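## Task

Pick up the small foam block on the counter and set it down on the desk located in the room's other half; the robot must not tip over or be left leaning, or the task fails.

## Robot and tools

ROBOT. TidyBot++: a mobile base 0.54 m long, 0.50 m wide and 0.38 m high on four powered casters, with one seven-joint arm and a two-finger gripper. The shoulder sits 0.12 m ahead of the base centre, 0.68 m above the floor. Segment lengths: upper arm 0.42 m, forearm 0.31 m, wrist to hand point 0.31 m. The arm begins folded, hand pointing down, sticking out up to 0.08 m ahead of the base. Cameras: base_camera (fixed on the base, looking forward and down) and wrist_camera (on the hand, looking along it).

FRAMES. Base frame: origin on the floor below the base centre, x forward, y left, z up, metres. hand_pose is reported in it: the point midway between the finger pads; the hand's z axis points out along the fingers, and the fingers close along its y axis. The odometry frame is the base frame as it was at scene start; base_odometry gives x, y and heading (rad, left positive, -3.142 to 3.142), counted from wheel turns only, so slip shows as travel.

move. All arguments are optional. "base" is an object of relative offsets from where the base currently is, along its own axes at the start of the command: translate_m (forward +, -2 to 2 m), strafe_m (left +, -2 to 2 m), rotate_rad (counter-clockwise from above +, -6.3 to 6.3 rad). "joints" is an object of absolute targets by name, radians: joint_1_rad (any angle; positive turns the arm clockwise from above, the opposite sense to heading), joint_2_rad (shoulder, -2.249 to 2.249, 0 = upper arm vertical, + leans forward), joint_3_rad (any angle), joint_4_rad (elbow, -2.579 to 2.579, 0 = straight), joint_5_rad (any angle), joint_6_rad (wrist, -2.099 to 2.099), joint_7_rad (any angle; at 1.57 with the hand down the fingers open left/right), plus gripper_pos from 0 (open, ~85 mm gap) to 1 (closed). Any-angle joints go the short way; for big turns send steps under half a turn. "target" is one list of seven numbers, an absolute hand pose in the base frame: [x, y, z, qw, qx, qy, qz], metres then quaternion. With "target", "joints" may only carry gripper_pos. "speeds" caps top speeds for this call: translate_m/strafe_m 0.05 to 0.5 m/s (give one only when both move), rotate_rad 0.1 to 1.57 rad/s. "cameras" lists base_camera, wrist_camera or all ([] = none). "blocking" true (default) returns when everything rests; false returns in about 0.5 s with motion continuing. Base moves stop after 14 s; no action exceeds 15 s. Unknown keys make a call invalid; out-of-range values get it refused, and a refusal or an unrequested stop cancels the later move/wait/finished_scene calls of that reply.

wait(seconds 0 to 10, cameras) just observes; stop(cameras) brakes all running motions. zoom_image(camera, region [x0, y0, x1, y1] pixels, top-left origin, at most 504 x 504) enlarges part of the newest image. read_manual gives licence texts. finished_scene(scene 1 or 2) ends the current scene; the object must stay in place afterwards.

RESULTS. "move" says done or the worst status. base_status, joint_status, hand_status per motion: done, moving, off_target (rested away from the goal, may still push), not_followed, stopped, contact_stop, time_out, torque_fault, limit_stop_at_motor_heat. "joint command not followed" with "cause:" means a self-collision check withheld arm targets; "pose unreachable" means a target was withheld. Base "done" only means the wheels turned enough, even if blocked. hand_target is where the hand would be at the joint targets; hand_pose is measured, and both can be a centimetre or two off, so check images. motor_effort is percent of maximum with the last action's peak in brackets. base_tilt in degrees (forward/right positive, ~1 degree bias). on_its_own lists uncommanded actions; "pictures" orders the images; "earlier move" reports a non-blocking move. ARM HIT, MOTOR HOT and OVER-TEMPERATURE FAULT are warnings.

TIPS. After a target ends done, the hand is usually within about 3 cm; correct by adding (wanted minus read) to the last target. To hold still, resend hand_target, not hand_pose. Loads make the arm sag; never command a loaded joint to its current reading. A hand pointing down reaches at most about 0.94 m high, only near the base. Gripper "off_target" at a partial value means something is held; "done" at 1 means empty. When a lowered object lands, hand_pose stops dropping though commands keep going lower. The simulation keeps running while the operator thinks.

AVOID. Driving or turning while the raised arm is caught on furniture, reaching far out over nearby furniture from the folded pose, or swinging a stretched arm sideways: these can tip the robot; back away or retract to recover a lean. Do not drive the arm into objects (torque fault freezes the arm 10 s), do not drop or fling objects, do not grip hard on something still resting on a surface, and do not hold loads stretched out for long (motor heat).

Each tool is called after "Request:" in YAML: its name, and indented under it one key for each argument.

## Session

Request:
move:
  joints: {"joint_1_rad": 0, "joint_2_rad": -0.7, "joint_4_rad": -1.8, "joint_6_rad": -0.7}

Request:
move:
  joints: {"joint_1_rad": 1.3}
  cameras: ["wrist_camera"]

Scene clock: 2.00 s.
move: done
base_odometry: x=+0.000 y=+0.000 heading=+0.000
base_tilt: forward=-0.4 right=-1.0
base_status: not commanded
joint_positions: joint_1_rad=-0.013 joint_2_rad=-0.683 joint_3_rad=+3.152 joint_4_rad=-1.825 joint_5_rad=+0.040 joint_6_rad=-0.776 joint_7_rad=+1.540 gripper_pos=+0.000
joint_status: all done
motor_effort: joint_1_rad=+0(1) joint_2_rad=+3(6) joint_3_rad=+0(1) joint_4_rad=+20(21) joint_5_rad=+0(2) joint_6_rad=+8(9) joint_7_rad=+0(0)
hand_pose: x=+0.4322 y=-0.0083 z=+1.0330 quat_wxyz=(+0.007, +0.819, -0.009, +0.574) (m; base frame)
hand_target: x=+0.4312 y=-0.0119 z=+1.0756 quat_wxyz=(+0.010, +0.783, -0.014, +0.622) (m; base frame)
hand_status: not commanded
pictures: base_camera, wrist_camera
camera_calibration:
wrist_camera: T_world_to_cam=[[-0.059994, -0.99809, -0.0147194, 0.0247143], [-0.315965, 0.0329759, -0.948198, 1.18016], [0.946872, -0.0522353, -0.317339, 0.0459263], [0, 0, 0, 1]] pos_world=[0.330884, -0.0118506, 1.13396]

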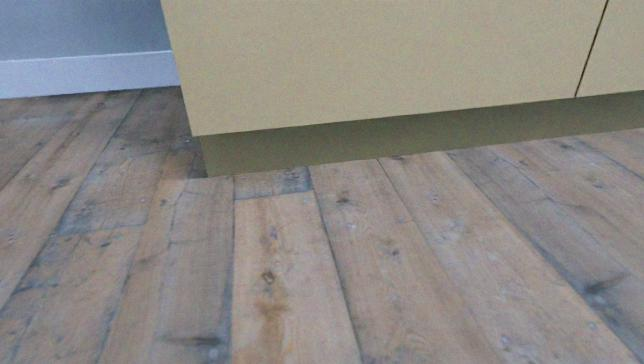

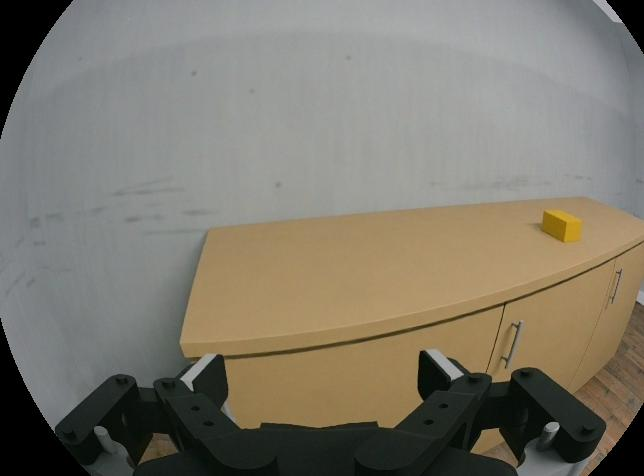

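Scene clock: 4.57 s.
move: done
base_odometry: x=+0.000 y=+0.000 heading=+0.000
base_tilt: forward=-0.5 right=-0.9
base_status: not commanded
joint_positions: joint_1_rad=+1.282 joint_2_rad=-0.683 joint_3_rad=+3.152 joint_4_rad=-1.825 joint_5_rad=+0.040 joint_6_rad=-0.773 joint_7_rad=+1.540 gripper_pos=+0.000
joint_status: all done
motor_effort: joint_1_rad=+0(2) joint_2_rad=+4(5) joint_3_rad=+1(1) joint_4_rad=+19(21) joint_5_rad=+0(1) joint_6_rad=+8(9) joint_7_rad=+0(0)
hand_pose: x=+0.1966 y=-0.3039 z=+1.0339 quat_wxyz=(+0.352, +0.647, -0.500, +0.455) (m; base frame)
hand_target: x=+0.1910 y=-0.3040 z=+1.0756 quat_wxyz=(+0.384, +0.615, -0.485, +0.489) (m; base frame)
hand_status: not commanded
pictures: wrist_camera
camera_calibration:
wrist_camera: T_world_to_cam=[[-0.976576, -0.214659, -0.0148639, 0.13397], [-0.0537119, 0.310085, -0.94919, 1.15004], [0.208361, -0.926158, -0.314351, 0.130338], [0, 0, 0, 1]] pos_world=[0.165446, -0.207141, 1.13457]

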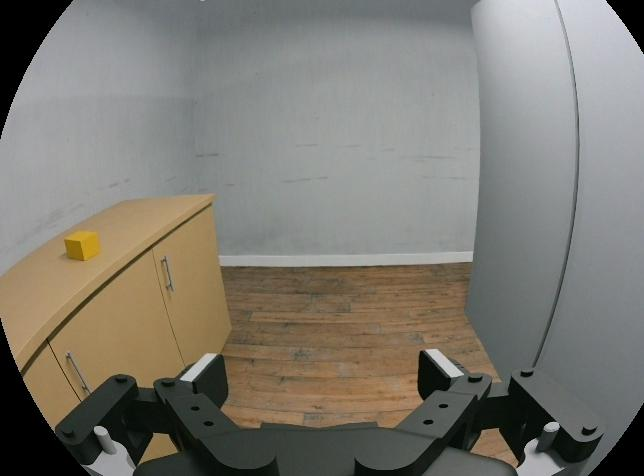

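Request:
zoom_image:
  camera: "wrist_camera"
  region: [40, 210, 130, 280]

Scaled by 5.600.

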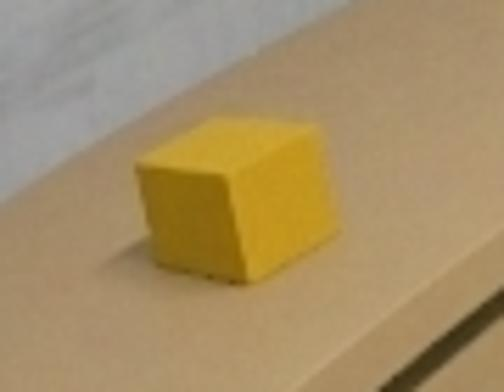

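Request:
move:
  joints: {"joint_1_rad": 0.0, "joint_2_rad": -0.3, "joint_4_rad": -1.2, "joint_6_rad": -1.7}
  base: {"rotate_rad": 0.1745, "translate_m": 0.427, "strafe_m": -0.812}
  cameras: ["wrist_camera"]

Request:
zoom_image:
  camera: "wrist_camera"
  region: [240, 130, 420, 310]

Scene clock: 64.47 s.
move: done
base_odometry: x=+0.427 y=-0.812 heading=+0.175
base_tilt: forward=-0.5 right=-0.9
base_status: done
joint_positions: joint_1_rad=+0.019 joint_2_rad=-0.318 joint_3_rad=+3.152 joint_4_rad=-1.229 joint_5_rad=+0.040 joint_6_rad=-1.622 joint_7_rad=+1.540 gripper_pos=+0.000
joint_status: all done
motor_effort: joint_1_rad=+0(2) joint_2_rad=-4(8) joint_3_rad=+0(2) joint_4_rad=+16(21) joint_5_rad=-1(1) joint_6_rad=+5(10) joint_7_rad=+0(0)
hand_pose: x=+0.4132 y=-0.0207 z=+1.0190 quat_wxyz=(+0.017, +0.953, -0.036, +0.300) (m; base frame)
hand_target: x=+0.4012 y=-0.0149 z=+1.0126 quat_wxyz=(+0.014, +0.963, -0.028, +0.268) (m; base frame)
hand_status: not commanded
pictures: wrist_camera
camera_calibration:
wrist_camera: T_world_to_cam=[[-0.11754, -0.992874, 0.0196254, -0.0000157176], [-0.800968, 0.0831013, -0.592912, 1.0006], [0.587056, -0.08541, -0.805028, 0.70374], [0, 0, 0, 1]] pos_world=[0.38831, -0.0230603, 1.1598]

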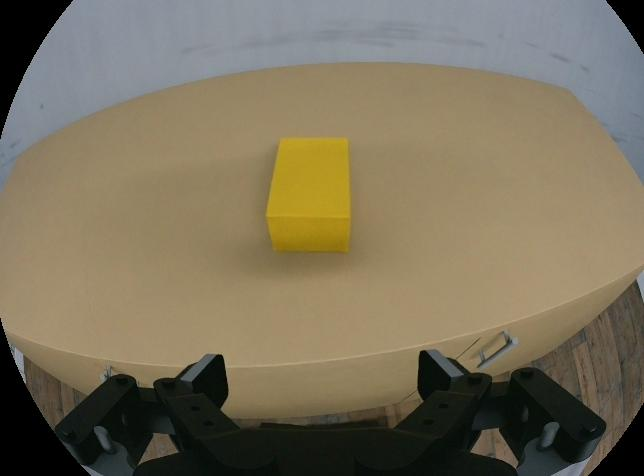

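Scaled by 2.800.

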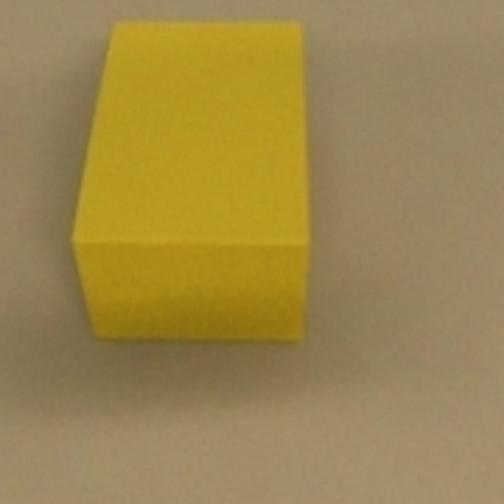

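Request:
move:
  joints: {"joint_2_rad": 0.43, "joint_4_rad": -0.49, "joint_6_rad": -2.02, "joint_7_rad": 1.51}
  base: {"translate_m": 0.04}
  cameras: ["wrist_camera"]

Scene clock: 119.73 s.
move: done
base_odometry: x=+0.467 y=-0.805 heading=+0.175
base_tilt: forward=-0.4 right=-1.0
base_status: done
joint_positions: joint_1_rad=+0.018 joint_2_rad=+0.422 joint_3_rad=+3.152 joint_4_rad=-0.519 joint_5_rad=+0.040 joint_6_rad=-1.942 joint_7_rad=+1.540 gripper_pos=+0.000
joint_status: all done
motor_effort: joint_1_rad=+1(1) joint_2_rad=-29(32) joint_3_rad=+0(1) joint_4_rad=+15(18) joint_5_rad=+0(1) joint_6_rad=+2(6) joint_7_rad=+0(1)
hand_pose: x=+0.6245 y=-0.0232 z=+0.9498 quat_wxyz=(+0.019, +0.991, -0.039, +0.129) (m; base frame)
hand_target: x=+0.6067 y=-0.0133 z=+0.9499 quat_wxyz=(+0.017, +0.994, -0.045, +0.101) (m; base frame)
hand_status: not commanded
pictures: wrist_camera
camera_calibration:
wrist_camera: T_world_to_cam=[[-0.114641, -0.992109, 0.0507677, -0.00775023], [-0.95488, 0.0959561, -0.281065, 0.929363], [0.273976, -0.0806985, -0.958345, 0.865044], [0, 0, 0, 1]] pos_world=[0.64954, -0.0270594, 1.09062]

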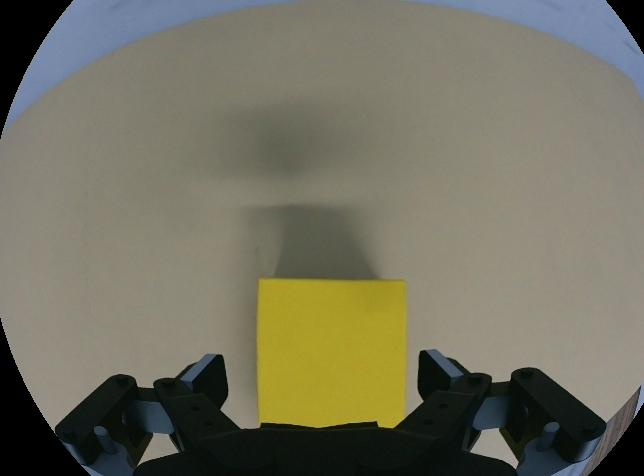

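Request:
move:
  joints: {"joint_1_rad": 0.047, "joint_2_rad": 0.455, "joint_4_rad": -0.57, "joint_6_rad": -2.02}
  cameras: ["wrist_camera"]

Scene clock: 171.77 s.
move: done
base_odometry: x=+0.467 y=-0.805 heading=+0.175
base_tilt: forward=-0.5 right=-1.0
base_status: not commanded
joint_positions: joint_1_rad=+0.036 joint_2_rad=+0.440 joint_3_rad=+3.152 joint_4_rad=-0.554 joint_5_rad=+0.040 joint_6_rad=-1.945 joint_7_rad=+1.540 gripper_pos=+0.000
joint_status: all done
motor_effort: joint_1_rad=+0(1) joint_2_rad=-29(31) joint_3_rad=+0(1) joint_4_rad=+14(16) joint_5_rad=+0(1) joint_6_rad=+1(3) joint_7_rad=+0(0)
hand_pose: x=+0.6234 y=-0.0320 z=+0.9293 quat_wxyz=(+0.021, +0.994, -0.047, +0.101) (m; base frame)
hand_target: x=+0.6014 y=-0.0361 z=+0.9133 quat_wxyz=(+0.020, +0.996, -0.068, +0.048) (m; base frame)
hand_status: not commanded
pictures: wrist_camera
camera_calibration:
wrist_camera: T_world_to_cam=[[-0.129201, -0.990058, 0.055613, -0.0108963], [-0.967011, 0.11338, -0.22811, 0.882234], [0.219536, -0.0832503, -0.972046, 0.891553], [0, 0, 0, 1]] pos_world=[0.655995, -0.0365936, 1.06848]

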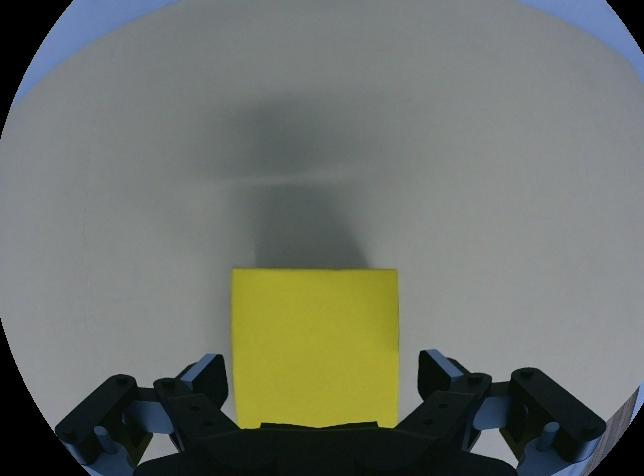

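Request:
move:
  joints: {"joint_1_rad": 0.014}
  cameras: ["wrist_camera"]

Scene clock: 181.67 s.
move: done
base_odometry: x=+0.467 y=-0.805 heading=+0.175
base_tilt: forward=-0.4 right=-0.9
base_status: not commanded
joint_positions: joint_1_rad=+0.022 joint_2_rad=+0.440 joint_3_rad=+3.152 joint_4_rad=-0.554 joint_5_rad=+0.040 joint_6_rad=-1.945 joint_7_rad=+1.540 gripper_pos=+0.000
joint_status: all done
motor_effort: joint_1_rad=+0(2) joint_2_rad=-30(30) joint_3_rad=+0(1) joint_4_rad=+15(15) joint_5_rad=+0(1) joint_6_rad=+2(2) joint_7_rad=+0(0)
hand_pose: x=+0.6238 y=-0.0249 z=+0.9293 quat_wxyz=(+0.020, +0.994, -0.040, +0.101) (m; base frame)
hand_target: x=+0.6023 y=-0.0201 z=+0.9133 quat_wxyz=(+0.019, +0.997, -0.052, +0.049) (m; base frame)
hand_status: not commanded
pictures: wrist_camera
camera_calibration:
wrist_camera: T_world_to_cam=[[-0.115333, -0.991768, 0.0556214, -0.0125452], [-0.968536, 0.0998463, -0.227969, 0.882262], [0.220538, -0.0801636, -0.972079, 0.89155], [0, 0, 0, 1]] pos_world=[0.656434, -0.0290626, 1.06848]

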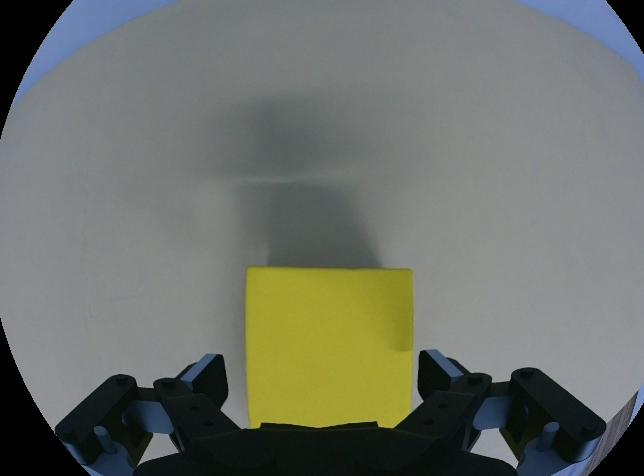

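Request:
move:
  joints: {"joint_1_rad": 0.04}
  cameras: ["wrist_camera"]

Scene clock: 188.17 s.
move: done
base_odometry: x=+0.467 y=-0.805 heading=+0.175
base_tilt: forward=-0.4 right=-1.0
base_status: not commanded
joint_positions: joint_1_rad=+0.032 joint_2_rad=+0.440 joint_3_rad=+3.152 joint_4_rad=-0.554 joint_5_rad=+0.040 joint_6_rad=-1.945 joint_7_rad=+1.540 gripper_pos=+0.000
joint_status: all done
motor_effort: joint_1_rad=+0(1) joint_2_rad=-29(30) joint_3_rad=+0(1) joint_4_rad=+15(15) joint_5_rad=+0(1) joint_6_rad=+2(2) joint_7_rad=+0(0)
hand_pose: x=+0.6235 y=-0.0301 z=+0.9292 quat_wxyz=(+0.020, +0.994, -0.045, +0.101) (m; base frame)
hand_target: x=+0.6016 y=-0.0327 z=+0.9133 quat_wxyz=(+0.019, +0.997, -0.064, +0.048) (m; base frame)
hand_status: not commanded
pictures: wrist_camera
camera_calibration:
wrist_camera: T_world_to_cam=[[-0.125478, -0.990538, 0.0555895, -0.0113279], [-0.967467, 0.109762, -0.227949, 0.882115], [0.21969, -0.0823835, -0.972085, 0.891667], [0, 0, 0, 1]] pos_world=[0.656105, -0.0345852, 1.06848]

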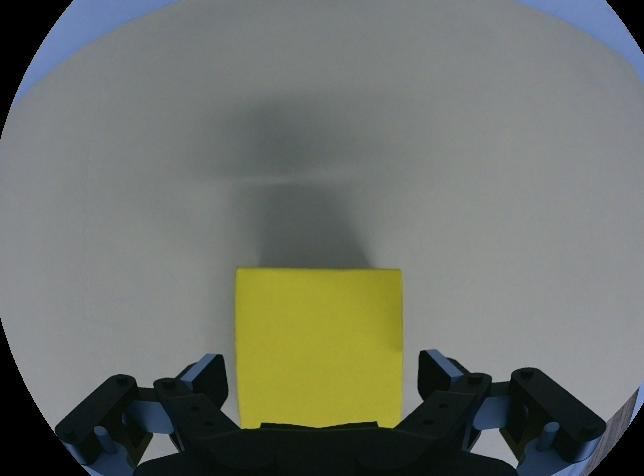

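Request:
move:
  joints: {"joint_2_rad": 0.492, "joint_4_rad": -0.637}
  cameras: ["wrist_camera"]

Scene clock: 198.27 s.
move: done
base_odometry: x=+0.467 y=-0.805 heading=+0.175
base_tilt: forward=-0.5 right=-1.0
base_status: not commanded
joint_positions: joint_1_rad=+0.032 joint_2_rad=+0.483 joint_3_rad=+3.152 joint_4_rad=-0.617 joint_5_rad=+0.040 joint_6_rad=-1.946 joint_7_rad=+1.540 gripper_pos=+0.000
joint_status: all done
motor_effort: joint_1_rad=+0(1) joint_2_rad=-32(34) joint_3_rad=+0(1) joint_4_rad=+14(17) joint_5_rad=+0(2) joint_6_rad=+1(2) joint_7_rad=+0(0)
hand_pose: x=+0.6236 y=-0.0301 z=+0.8873 quat_wxyz=(+0.021, +0.998, -0.044, +0.048) (m; base frame)
hand_target: x=+0.5986 y=-0.0326 z=+0.8760 quat_wxyz=(+0.020, +0.998, -0.064, -0.004) (m; base frame)
hand_status: not commanded
pictures: wrist_camera
camera_calibration:
wrist_camera: T_world_to_cam=[[-0.1194, -0.990737, 0.0646807, -0.0208526], [-0.986211, 0.110831, -0.122902, 0.791176], [0.114595, -0.0784634, -0.990309, 0.932608], [0, 0, 0, 1]] pos_world=[0.670904, -0.0351708, 1.02216]

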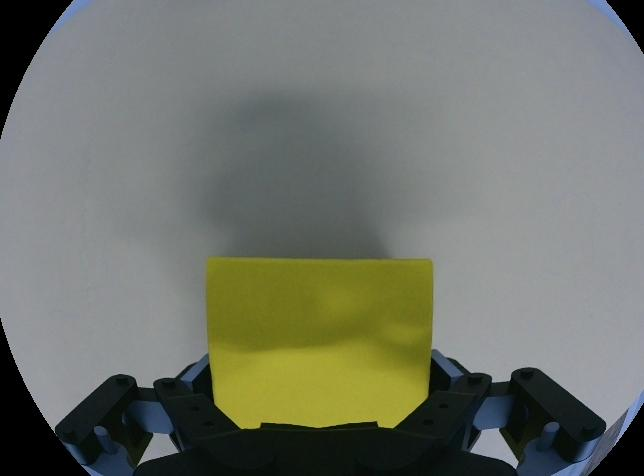

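Request:
move:
  joints: {"joint_2_rad": 0.512}
  cameras: []

Request:
move:
  joints: {"gripper_pos": 0.35}
  cameras: ["wrist_camera"]

Scene clock: 211.50 s.
move: done
base_odometry: x=+0.467 y=-0.805 heading=+0.175
base_tilt: forward=-0.4 right=-1.0
base_status: not commanded
joint_positions: joint_1_rad=+0.032 joint_2_rad=+0.496 joint_3_rad=+3.152 joint_4_rad=-0.617 joint_5_rad=+0.040 joint_6_rad=-1.946 joint_7_rad=+1.540 gripper_pos=+0.000
joint_status: all done
motor_effort: joint_1_rad=+0(1) joint_2_rad=-32(33) joint_3_rad=+0(1) joint_4_rad=+16(16) joint_5_rad=+0(1) joint_6_rad=+0(1) joint_7_rad=+0(0)
hand_pose: x=+0.6260 y=-0.0302 z=+0.8808 quat_wxyz=(+0.021, +0.998, -0.044, +0.041) (m; base frame)
hand_target: x=+0.6024 y=-0.0327 z=+0.8663 quat_wxyz=(+0.021, +0.998, -0.063, -0.014) (m; base frame)
hand_status: not commanded
pictures: none
No camera images: "cameras" was empty.

Scene clock: 212.23 s.
move: off_target
base_odometry: x=+0.467 y=-0.805 heading=+0.175
base_tilt: forward=-0.4 right=-1.0
base_status: not commanded
joint_positions: joint_1_rad=+0.032 joint_2_rad=+0.492 joint_3_rad=+3.152 joint_4_rad=-0.616 joint_5_rad=+0.040 joint_6_rad=-1.948 joint_7_rad=+1.540 gripper_pos=+0.127
joint_status: gripper_pos off_target (ended at +0.127, target +0.350)
motor_effort: joint_1_rad=+0(1) joint_2_rad=-27(32) joint_3_rad=+0(1) joint_4_rad=+11(16) joint_5_rad=+1(2) joint_6_rad=-2(5) joint_7_rad=+0(0)
hand_pose: x=+0.6249 y=-0.0301 z=+0.8832 quat_wxyz=(+0.021, +0.998, -0.044, +0.043) (m; base frame)
hand_target: x=+0.6024 y=-0.0327 z=+0.8663 quat_wxyz=(+0.021, +0.998, -0.063, -0.014) (m; base frame)
hand_status: not commanded
pictures: wrist_camera
camera_calibration:
wrist_camera: T_world_to_cam=[[-0.118852, -0.990749, 0.0655076, -0.0215638], [-0.987325, 0.110937, -0.113499, 0.784345], [0.105181, -0.0781668, -0.991376, 0.935269], [0, 0, 0, 1]] pos_world=[0.673467, -0.0352698, 1.01764]

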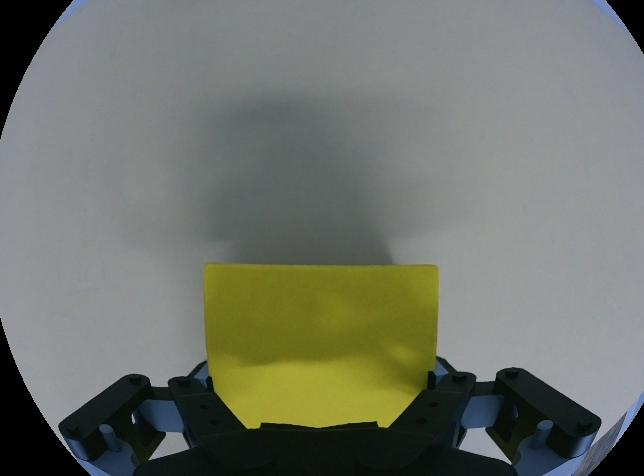

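Request:
move:
  joints: {"joint_2_rad": 0.2, "gripper_pos": 0.5}
  cameras: ["wrist_camera"]

Scene clock: 221.40 s.
move: off_target
base_odometry: x=+0.467 y=-0.805 heading=+0.175
base_tilt: forward=-0.5 right=-1.0
base_status: not commanded
joint_positions: joint_1_rad=+0.032 joint_2_rad=+0.200 joint_3_rad=+3.152 joint_4_rad=-0.630 joint_5_rad=+0.040 joint_6_rad=-1.954 joint_7_rad=+1.540 gripper_pos=+0.127
joint_status: gripper_pos off_target (ended at +0.127, target +0.500); the others done
motor_effort: joint_1_rad=+0(1) joint_2_rad=-21(38) joint_3_rad=+0(1) joint_4_rad=+14(18) joint_5_rad=+0(1) joint_6_rad=+3(4) joint_7_rad=+0(0)
hand_pose: x=+0.5425 y=-0.0274 z=+1.0150 quat_wxyz=(+0.019, +0.983, -0.047, +0.178) (m; base frame)
hand_target: x=+0.5225 y=-0.0295 z=+1.0061 quat_wxyz=(+0.017, +0.988, -0.066, +0.142) (m; base frame)
hand_status: not commanded
pictures: wrist_camera
camera_calibration:
wrist_camera: T_world_to_cam=[[-0.133364, -0.990287, 0.0393098, -0.00281713], [-0.920628, 0.109102, -0.374888, 0.94671], [0.366958, -0.0861863, -0.926236, 0.866469], [0, 0, 0, 1]] pos_world=[0.553234, -0.0313997, 1.15758]

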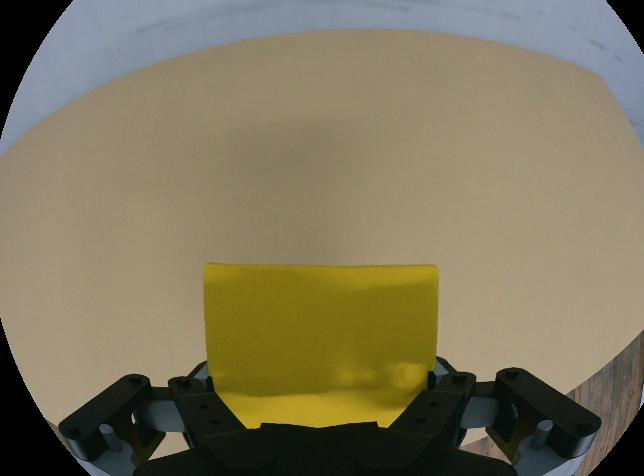

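Request:
move:
  joints: {"joint_1_rad": 0.0, "joint_2_rad": -0.7, "joint_4_rad": -1.8, "joint_6_rad": -0.85}
  base: {"rotate_rad": -3.1416, "translate_m": -0.22, "strafe_m": -1.37}

Scene clock: 252.30 s.
move: done
base_odometry: x=+0.489 y=-2.193 heading=-2.967
base_tilt: forward=-0.5 right=-1.0
base_status: done
joint_positions: joint_1_rad=+0.017 joint_2_rad=-0.676 joint_3_rad=+3.151 joint_4_rad=-1.781 joint_5_rad=+0.040 joint_6_rad=-0.926 joint_7_rad=+1.540 gripper_pos=+0.127
joint_status: all done
motor_effort: joint_1_rad=+0(5) joint_2_rad=+4(23) joint_3_rad=+0(3) joint_4_rad=+20(21) joint_5_rad=+1(2) joint_6_rad=+8(8) joint_7_rad=+0(0)
hand_pose: x=+0.4153 y=-0.0176 z=+1.0134 quat_wxyz=(+0.015, +0.849, -0.023, +0.527) (m; base frame)
hand_target: x=+0.4172 y=-0.0128 z=+1.0312 quat_wxyz=(+0.002, +0.827, -0.028, +0.561) (m; base frame)
hand_status: not commanded
pictures: base_camera, wrist_camera
camera_calibration:
wrist_camera: T_world_to_cam=[[-0.0944551, -0.995489, -0.00896519, 0.0226465], [-0.418364, 0.0478642, -0.907017, 1.15763], [0.903355, -0.0819217, -0.420998, 0.177854], [0, 0, 0, 1]] pos_world=[0.325784, -0.0182945, 1.12507]

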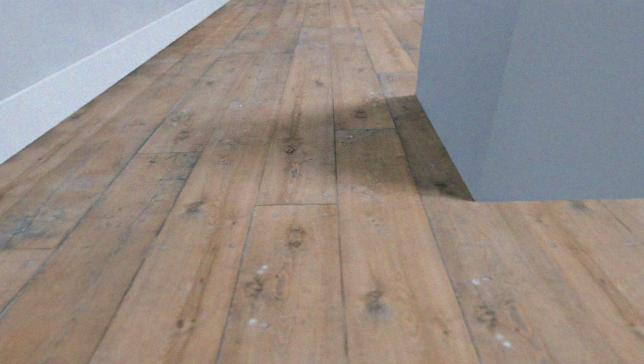

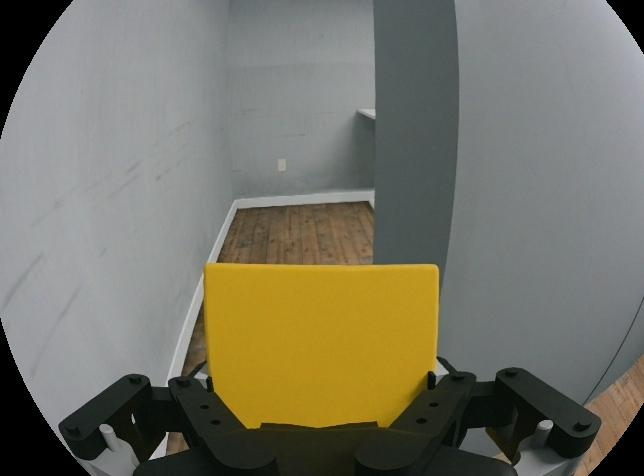

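Request:
move:
  base: {"translate_m": 0.35, "strafe_m": 0.2}
  cameras: []

Request:
move:
  base: {"translate_m": 1.12}

Scene clock: 270.20 s.
move: done
base_odometry: x=+0.179 y=-2.451 heading=-2.967
base_tilt: forward=-0.5 right=-1.0
base_status: done
joint_positions: joint_1_rad=+0.016 joint_2_rad=-0.687 joint_3_rad=+3.151 joint_4_rad=-1.783 joint_5_rad=+0.040 joint_6_rad=-0.923 joint_7_rad=+1.540 gripper_pos=+0.127
joint_status: not commanded
motor_effort: joint_1_rad=+0(1) joint_2_rad=+4(7) joint_3_rad=+0(2) joint_4_rad=+20(22) joint_5_rad=+0(1) joint_6_rad=+8(9) joint_7_rad=+0(0)
hand_pose: x=+0.4119 y=-0.0174 z=+1.0162 quat_wxyz=(+0.015, +0.846, -0.023, +0.532) (m; base frame)
hand_target: x=+0.4172 y=-0.0128 z=+1.0312 quat_wxyz=(+0.002, +0.827, -0.028, +0.561) (m; base frame)
hand_status: not commanded
pictures: none
No camera images: "cameras" was empty.

Scene clock: 273.77 s.
move: done
base_odometry: x=-0.924 y=-2.646 heading=-2.966
base_tilt: forward=-0.5 right=-0.9
base_status: done
joint_positions: joint_1_rad=+0.016 joint_2_rad=-0.692 joint_3_rad=+3.151 joint_4_rad=-1.784 joint_5_rad=+0.040 joint_6_rad=-0.922 joint_7_rad=+1.540 gripper_pos=+0.127
joint_status: not commanded
motor_effort: joint_1_rad=+0(1) joint_2_rad=+4(7) joint_3_rad=+1(1) joint_4_rad=+20(21) joint_5_rad=+1(1) joint_6_rad=+8(9) joint_7_rad=+0(0)
hand_pose: x=+0.4105 y=-0.0174 z=+1.0174 quat_wxyz=(+0.015, +0.845, -0.023, +0.534) (m; base frame)
hand_target: x=+0.4172 y=-0.0128 z=+1.0312 quat_wxyz=(+0.002, +0.827, -0.028, +0.561) (m; base frame)
hand_status: not commanded
pictures: base_camera, wrist_camera
camera_calibration:
wrist_camera: T_world_to_cam=[[-0.0937909, -0.995541, -0.0100528, 0.0232604], [-0.403741, 0.0472628, -0.913652, 1.1599], [0.910053, -0.0816334, -0.406374, 0.166245], [0, 0, 0, 1]] pos_world=[0.31919, -0.0180924, 1.12754]

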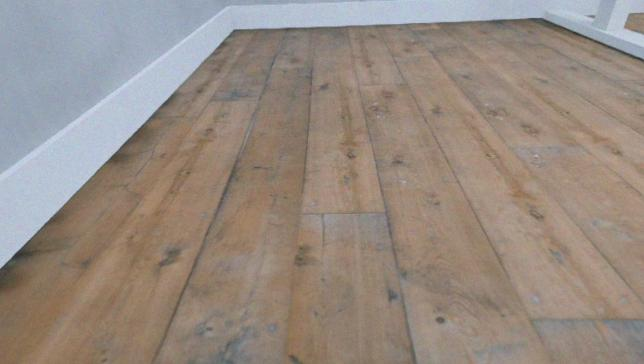

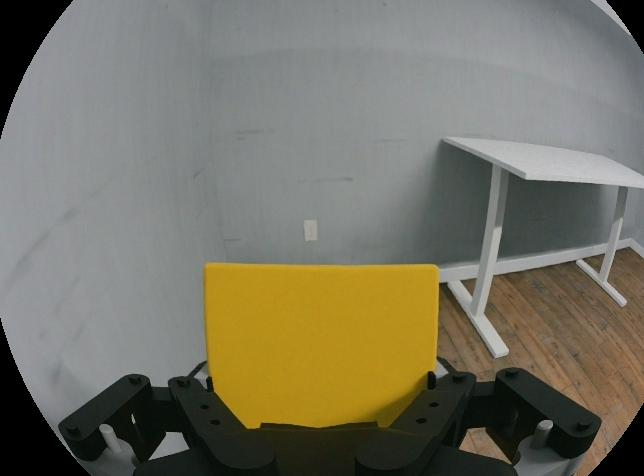

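Request:
move:
  base: {"translate_m": 0.85, "strafe_m": -0.955}

Scene clock: 308.70 s.
move: done
base_odometry: x=-1.928 y=-1.854 heading=-2.966
base_tilt: forward=-0.5 right=-0.9
base_status: done
joint_positions: joint_1_rad=+0.016 joint_2_rad=-0.693 joint_3_rad=+3.151 joint_4_rad=-1.784 joint_5_rad=+0.040 joint_6_rad=-0.922 joint_7_rad=+1.540 gripper_pos=+0.127
joint_status: not commanded
motor_effort: joint_1_rad=+0(1) joint_2_rad=+4(7) joint_3_rad=+0(3) joint_4_rad=+19(21) joint_5_rad=+0(1) joint_6_rad=+9(9) joint_7_rad=+0(0)
hand_pose: x=+0.4101 y=-0.0173 z=+1.0177 quat_wxyz=(+0.015, +0.845, -0.023, +0.535) (m; base frame)
hand_target: x=+0.4172 y=-0.0128 z=+1.0312 quat_wxyz=(+0.002, +0.827, -0.028, +0.561) (m; base frame)
hand_status: not commanded
pictures: base_camera, wrist_camera
camera_calibration:
wrist_camera: T_world_to_cam=[[-0.0933235, -0.995584, -0.010144, 0.0232702], [-0.402551, 0.0470487, -0.914187, 1.16011], [0.910628, -0.0812317, -0.405165, 0.165251], [0, 0, 0, 1]] pos_world=[0.318692, -0.0179904, 1.12774]

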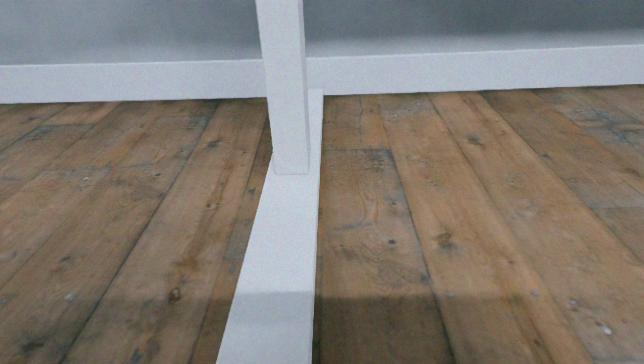

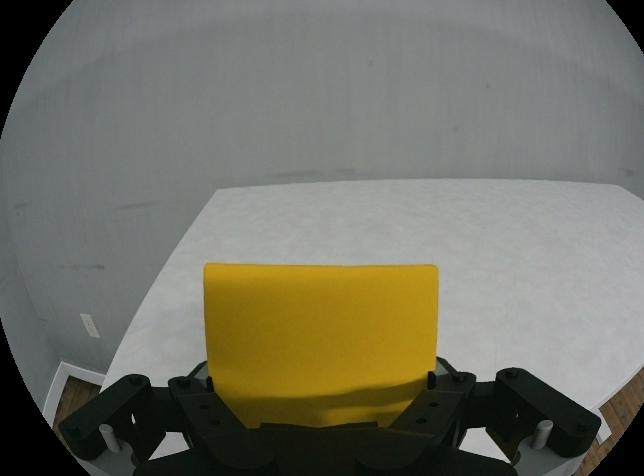

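Request:
move:
  joints: {"joint_1_rad": 0.0, "joint_2_rad": 0.27, "joint_4_rad": -0.645, "joint_6_rad": -2.099}
  cameras: ["wrist_camera"]

Request:
move:
  joints: {"joint_2_rad": 0.32}
  cameras: []

Request:
move:
  joints: {"joint_2_rad": 0.345}
  cameras: ["wrist_camera"]

Scene clock: 332.73 s.
move: done
base_odometry: x=-1.928 y=-1.854 heading=-2.966
base_tilt: forward=-0.5 right=-0.9
base_status: not commanded
joint_positions: joint_1_rad=+0.016 joint_2_rad=+0.256 joint_3_rad=+3.151 joint_4_rad=-0.675 joint_5_rad=+0.040 joint_6_rad=-2.020 joint_7_rad=+1.540 gripper_pos=+0.127
joint_status: all done
joint sent to its limit — joint_6_rad, lower limit.
motor_effort: joint_1_rad=+1(1) joint_2_rad=-23(25) joint_3_rad=+0(1) joint_4_rad=+14(22) joint_5_rad=+1(2) joint_6_rad=+2(10) joint_7_rad=+0(0)
hand_pose: x=+0.5363 y=-0.0196 z=+0.9712 quat_wxyz=(+0.018, +0.995, -0.038, +0.096) (m; base frame)
hand_target: x=+0.5204 y=-0.0127 z=+0.9705 quat_wxyz=(+0.016, +0.997, -0.046, +0.065) (m; base frame)
hand_status: not commanded
pictures: wrist_camera
camera_calibration:
wrist_camera: T_world_to_cam=[[-0.11084, -0.992442, 0.0526689, -0.0191751], [-0.97141, 0.0969912, -0.216691, 0.797169], [0.209945, -0.075181, -0.974819, 0.960483], [0, 0, 0, 1]] pos_world=[0.570605, -0.0241385, 1.11005]

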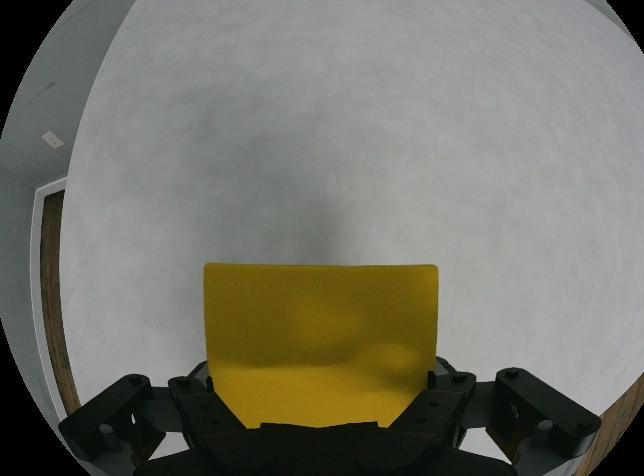

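Scene clock: 333.63 s.
move: done
base_odometry: x=-1.928 y=-1.854 heading=-2.966
base_tilt: forward=-0.4 right=-1.0
base_status: not commanded
joint_positions: joint_1_rad=+0.016 joint_2_rad=+0.311 joint_3_rad=+3.151 joint_4_rad=-0.671 joint_5_rad=+0.040 joint_6_rad=-2.023 joint_7_rad=+1.540 gripper_pos=+0.127
joint_status: all done
motor_effort: joint_1_rad=+1(1) joint_2_rad=-25(28) joint_3_rad=+0(1) joint_4_rad=+15(16) joint_5_rad=+0(1) joint_6_rad=+1(2) joint_7_rad=+0(0)
hand_pose: x=+0.5511 y=-0.0198 z=+0.9489 quat_wxyz=(+0.018, +0.997, -0.038, +0.069) (m; base frame)
hand_target: x=+0.5343 y=-0.0127 z=+0.9501 quat_wxyz=(+0.017, +0.998, -0.046, +0.040) (m; base frame)
hand_status: not commanded
pictures: none
No camera images: "cameras" was empty.

Scene clock: 334.37 s.
move: done
base_odometry: x=-1.928 y=-1.854 heading=-2.966
base_tilt: forward=-0.4 right=-1.0
base_status: not commanded
joint_positions: joint_1_rad=+0.016 joint_2_rad=+0.330 joint_3_rad=+3.151 joint_4_rad=-0.671 joint_5_rad=+0.040 joint_6_rad=-2.023 joint_7_rad=+1.540 gripper_pos=+0.127
joint_status: all done
motor_effort: joint_1_rad=+0(1) joint_2_rad=-26(28) joint_3_rad=+0(1) joint_4_rad=+15(16) joint_5_rad=+1(1) joint_6_rad=+2(2) joint_7_rad=+0(0)
hand_pose: x=+0.5563 y=-0.0199 z=+0.9405 quat_wxyz=(+0.019, +0.997, -0.037, +0.059) (m; base frame)
hand_target: x=+0.5409 y=-0.0127 z=+0.9396 quat_wxyz=(+0.018, +0.998, -0.046, +0.028) (m; base frame)
hand_status: not commanded
pictures: wrist_camera
camera_calibration:
wrist_camera: T_world_to_cam=[[-0.106766, -0.992503, 0.059484, -0.0243506], [-0.984753, 0.0972894, -0.144208, 0.749091], [0.13734, -0.0739736, -0.987758, 0.9789], [0, 0, 0, 1]] pos_world=[0.600628, -0.024634, 1.07639]

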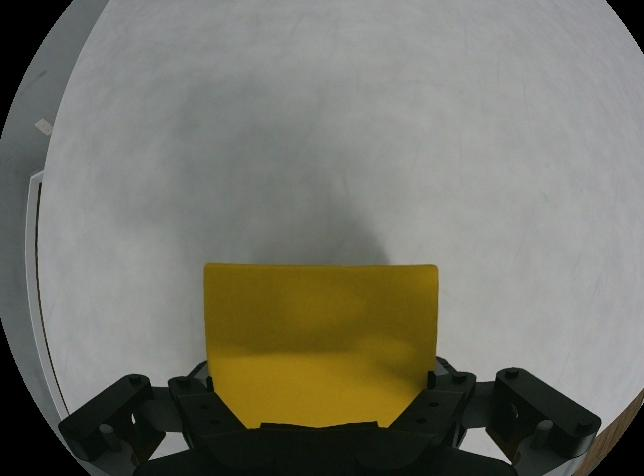

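Request:
move:
  joints: {"joint_2_rad": 0.365}
  cameras: []

Request:
move:
  joints: {"joint_2_rad": 0.385}
  cameras: []

Scene clock: 340.30 s.
move: done
base_odometry: x=-1.928 y=-1.854 heading=-2.966
base_tilt: forward=-0.4 right=-1.0
base_status: not commanded
joint_positions: joint_1_rad=+0.016 joint_2_rad=+0.338 joint_3_rad=+3.151 joint_4_rad=-0.665 joint_5_rad=+0.040 joint_6_rad=-2.029 joint_7_rad=+1.540 gripper_pos=+0.127
joint_status: all done
motor_effort: joint_1_rad=+0(1) joint_2_rad=-24(26) joint_3_rad=-1(1) joint_4_rad=+13(15) joint_5_rad=+0(1) joint_6_rad=+2(2) joint_7_rad=+0(0)
hand_pose: x=+0.5574 y=-0.0198 z=+0.9383 quat_wxyz=(+0.019, +0.998, -0.037, +0.055) (m; base frame)
hand_target: x=+0.5460 y=-0.0127 z=+0.9311 quat_wxyz=(+0.018, +0.999, -0.046, +0.018) (m; base frame)
hand_status: not commanded
pictures: none
No camera images: "cameras" was empty.

Scene clock: 340.87 s.
move: off_target
base_odometry: x=-1.928 y=-1.854 heading=-2.966
base_tilt: forward=-0.4 right=-0.9
base_status: not commanded
joint_positions: joint_1_rad=+0.016 joint_2_rad=+0.344 joint_3_rad=+3.151 joint_4_rad=-0.660 joint_5_rad=+0.040 joint_6_rad=-2.034 joint_7_rad=+1.540 gripper_pos=+0.127
joint_status: joint_2_rad off_target (ended at +0.344, target +0.385)
motor_effort: joint_1_rad=+0(1) joint_2_rad=-23(25) joint_3_rad=-1(1) joint_4_rad=+13(14) joint_5_rad=-1(2) joint_6_rad=+3(3) joint_7_rad=+0(0)
hand_pose: x=+0.5579 y=-0.0198 z=+0.9374 quat_wxyz=(+0.019, +0.998, -0.038, +0.052) (m; base frame)
hand_target: x=+0.5509 y=-0.0127 z=+0.9225 quat_wxyz=(+0.019, +0.999, -0.045, +0.008) (m; base frame)
hand_status: not commanded
pictures: none
No camera images: "cameras" was empty.

Request:
move:
  joints: {"joint_2_rad": 0.355}
  cameras: []

Request:
move:
  joints: {"gripper_pos": 0.0}
  cameras: ["wrist_camera"]

Scene clock: 346.43 s.
move: done
base_odometry: x=-1.928 y=-1.854 heading=-2.966
base_tilt: forward=-0.4 right=-0.9
base_status: not commanded
joint_positions: joint_1_rad=+0.016 joint_2_rad=+0.343 joint_3_rad=+3.151 joint_4_rad=-0.660 joint_5_rad=+0.040 joint_6_rad=-2.034 joint_7_rad=+1.540 gripper_pos=+0.127
joint_status: all done
motor_effort: joint_1_rad=-1(1) joint_2_rad=-24(25) joint_3_rad=+0(2) joint_4_rad=+13(14) joint_5_rad=+0(1) joint_6_rad=+2(3) joint_7_rad=+0(1)
hand_pose: x=+0.5577 y=-0.0198 z=+0.9378 quat_wxyz=(+0.019, +0.998, -0.038, +0.053) (m; base frame)
hand_target: x=+0.5435 y=-0.0127 z=+0.9354 quat_wxyz=(+0.018, +0.999, -0.046, +0.023) (m; base frame)
hand_status: not commanded
pictures: none
No camera images: "cameras" was empty.

Scene clock: 347.27 s.
move: done
base_odometry: x=-1.928 y=-1.854 heading=-2.966
base_tilt: forward=-0.4 right=-1.0
base_status: not commanded
joint_positions: joint_1_rad=+0.016 joint_2_rad=+0.344 joint_3_rad=+3.151 joint_4_rad=-0.660 joint_5_rad=+0.040 joint_6_rad=-2.034 joint_7_rad=+1.540 gripper_pos=+0.000
joint_status: all done
motor_effort: joint_1_rad=+0(1) joint_2_rad=-27(27) joint_3_rad=+0(1) joint_4_rad=+15(15) joint_5_rad=+0(1) joint_6_rad=+1(2) joint_7_rad=+0(0)
hand_pose: x=+0.5580 y=-0.0197 z=+0.9373 quat_wxyz=(+0.019, +0.998, -0.037, +0.052) (m; base frame)
hand_target: x=+0.5435 y=-0.0127 z=+0.9354 quat_wxyz=(+0.018, +0.999, -0.046, +0.023) (m; base frame)
hand_status: not commanded
pictures: wrist_camera
camera_calibration:
wrist_camera: T_world_to_cam=[[-0.106072, -0.992514, 0.0605435, -0.0251889], [-0.986644, 0.0974844, -0.130497, 0.738562], [0.123618, -0.0735769, -0.989598, 0.984901], [0, 0, 0, 1]] pos_world=[0.604275, -0.0245326, 1.07256]

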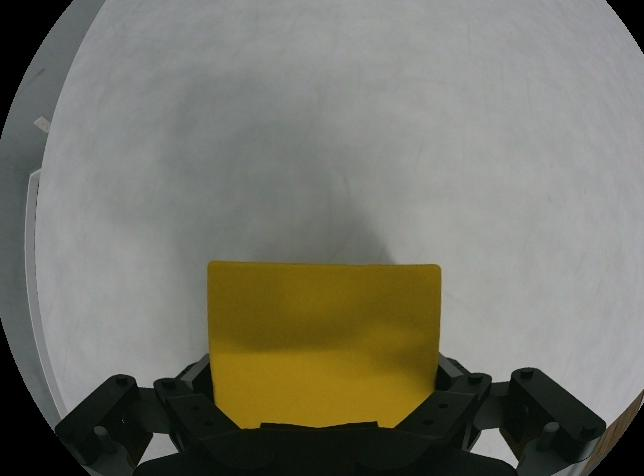

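Request:
move:
  joints: {"joint_2_rad": 0.08}
  cameras: ["wrist_camera"]

Scene clock: 352.13 s.
move: done
base_odometry: x=-1.928 y=-1.854 heading=-2.966
base_tilt: forward=-0.4 right=-1.0
base_status: not commanded
joint_positions: joint_1_rad=+0.016 joint_2_rad=+0.079 joint_3_rad=+3.151 joint_4_rad=-0.659 joint_5_rad=+0.040 joint_6_rad=-2.034 joint_7_rad=+1.540 gripper_pos=+0.000
joint_status: all done
motor_effort: joint_1_rad=+0(1) joint_2_rad=-16(30) joint_3_rad=+0(1) joint_4_rad=+13(16) joint_5_rad=+0(1) joint_6_rad=+4(4) joint_7_rad=+0(0)
hand_pose: x=+0.4756 y=-0.0184 z=+1.0436 quat_wxyz=(+0.016, +0.982, -0.039, +0.184) (m; base frame)
hand_target: x=+0.4587 y=-0.0127 z=+1.0411 quat_wxyz=(+0.012, +0.986, -0.048, +0.159) (m; base frame)
hand_status: not commanded
pictures: wrist_camera
camera_calibration:
wrist_camera: T_world_to_cam=[[-0.118814, -0.992312, 0.0346458, -0.00598272], [-0.917697, 0.096424, -0.385401, 0.904207], [0.379098, -0.0775854, -0.922098, 0.908374], [0, 0, 0, 1]] pos_world=[0.484715, -0.0226474, 1.1863]

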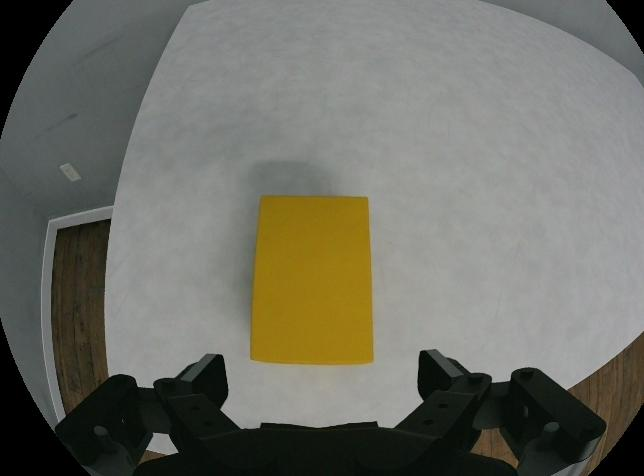

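Request:
finished_scene:
  scene: 2

The scene is finished: the task was done.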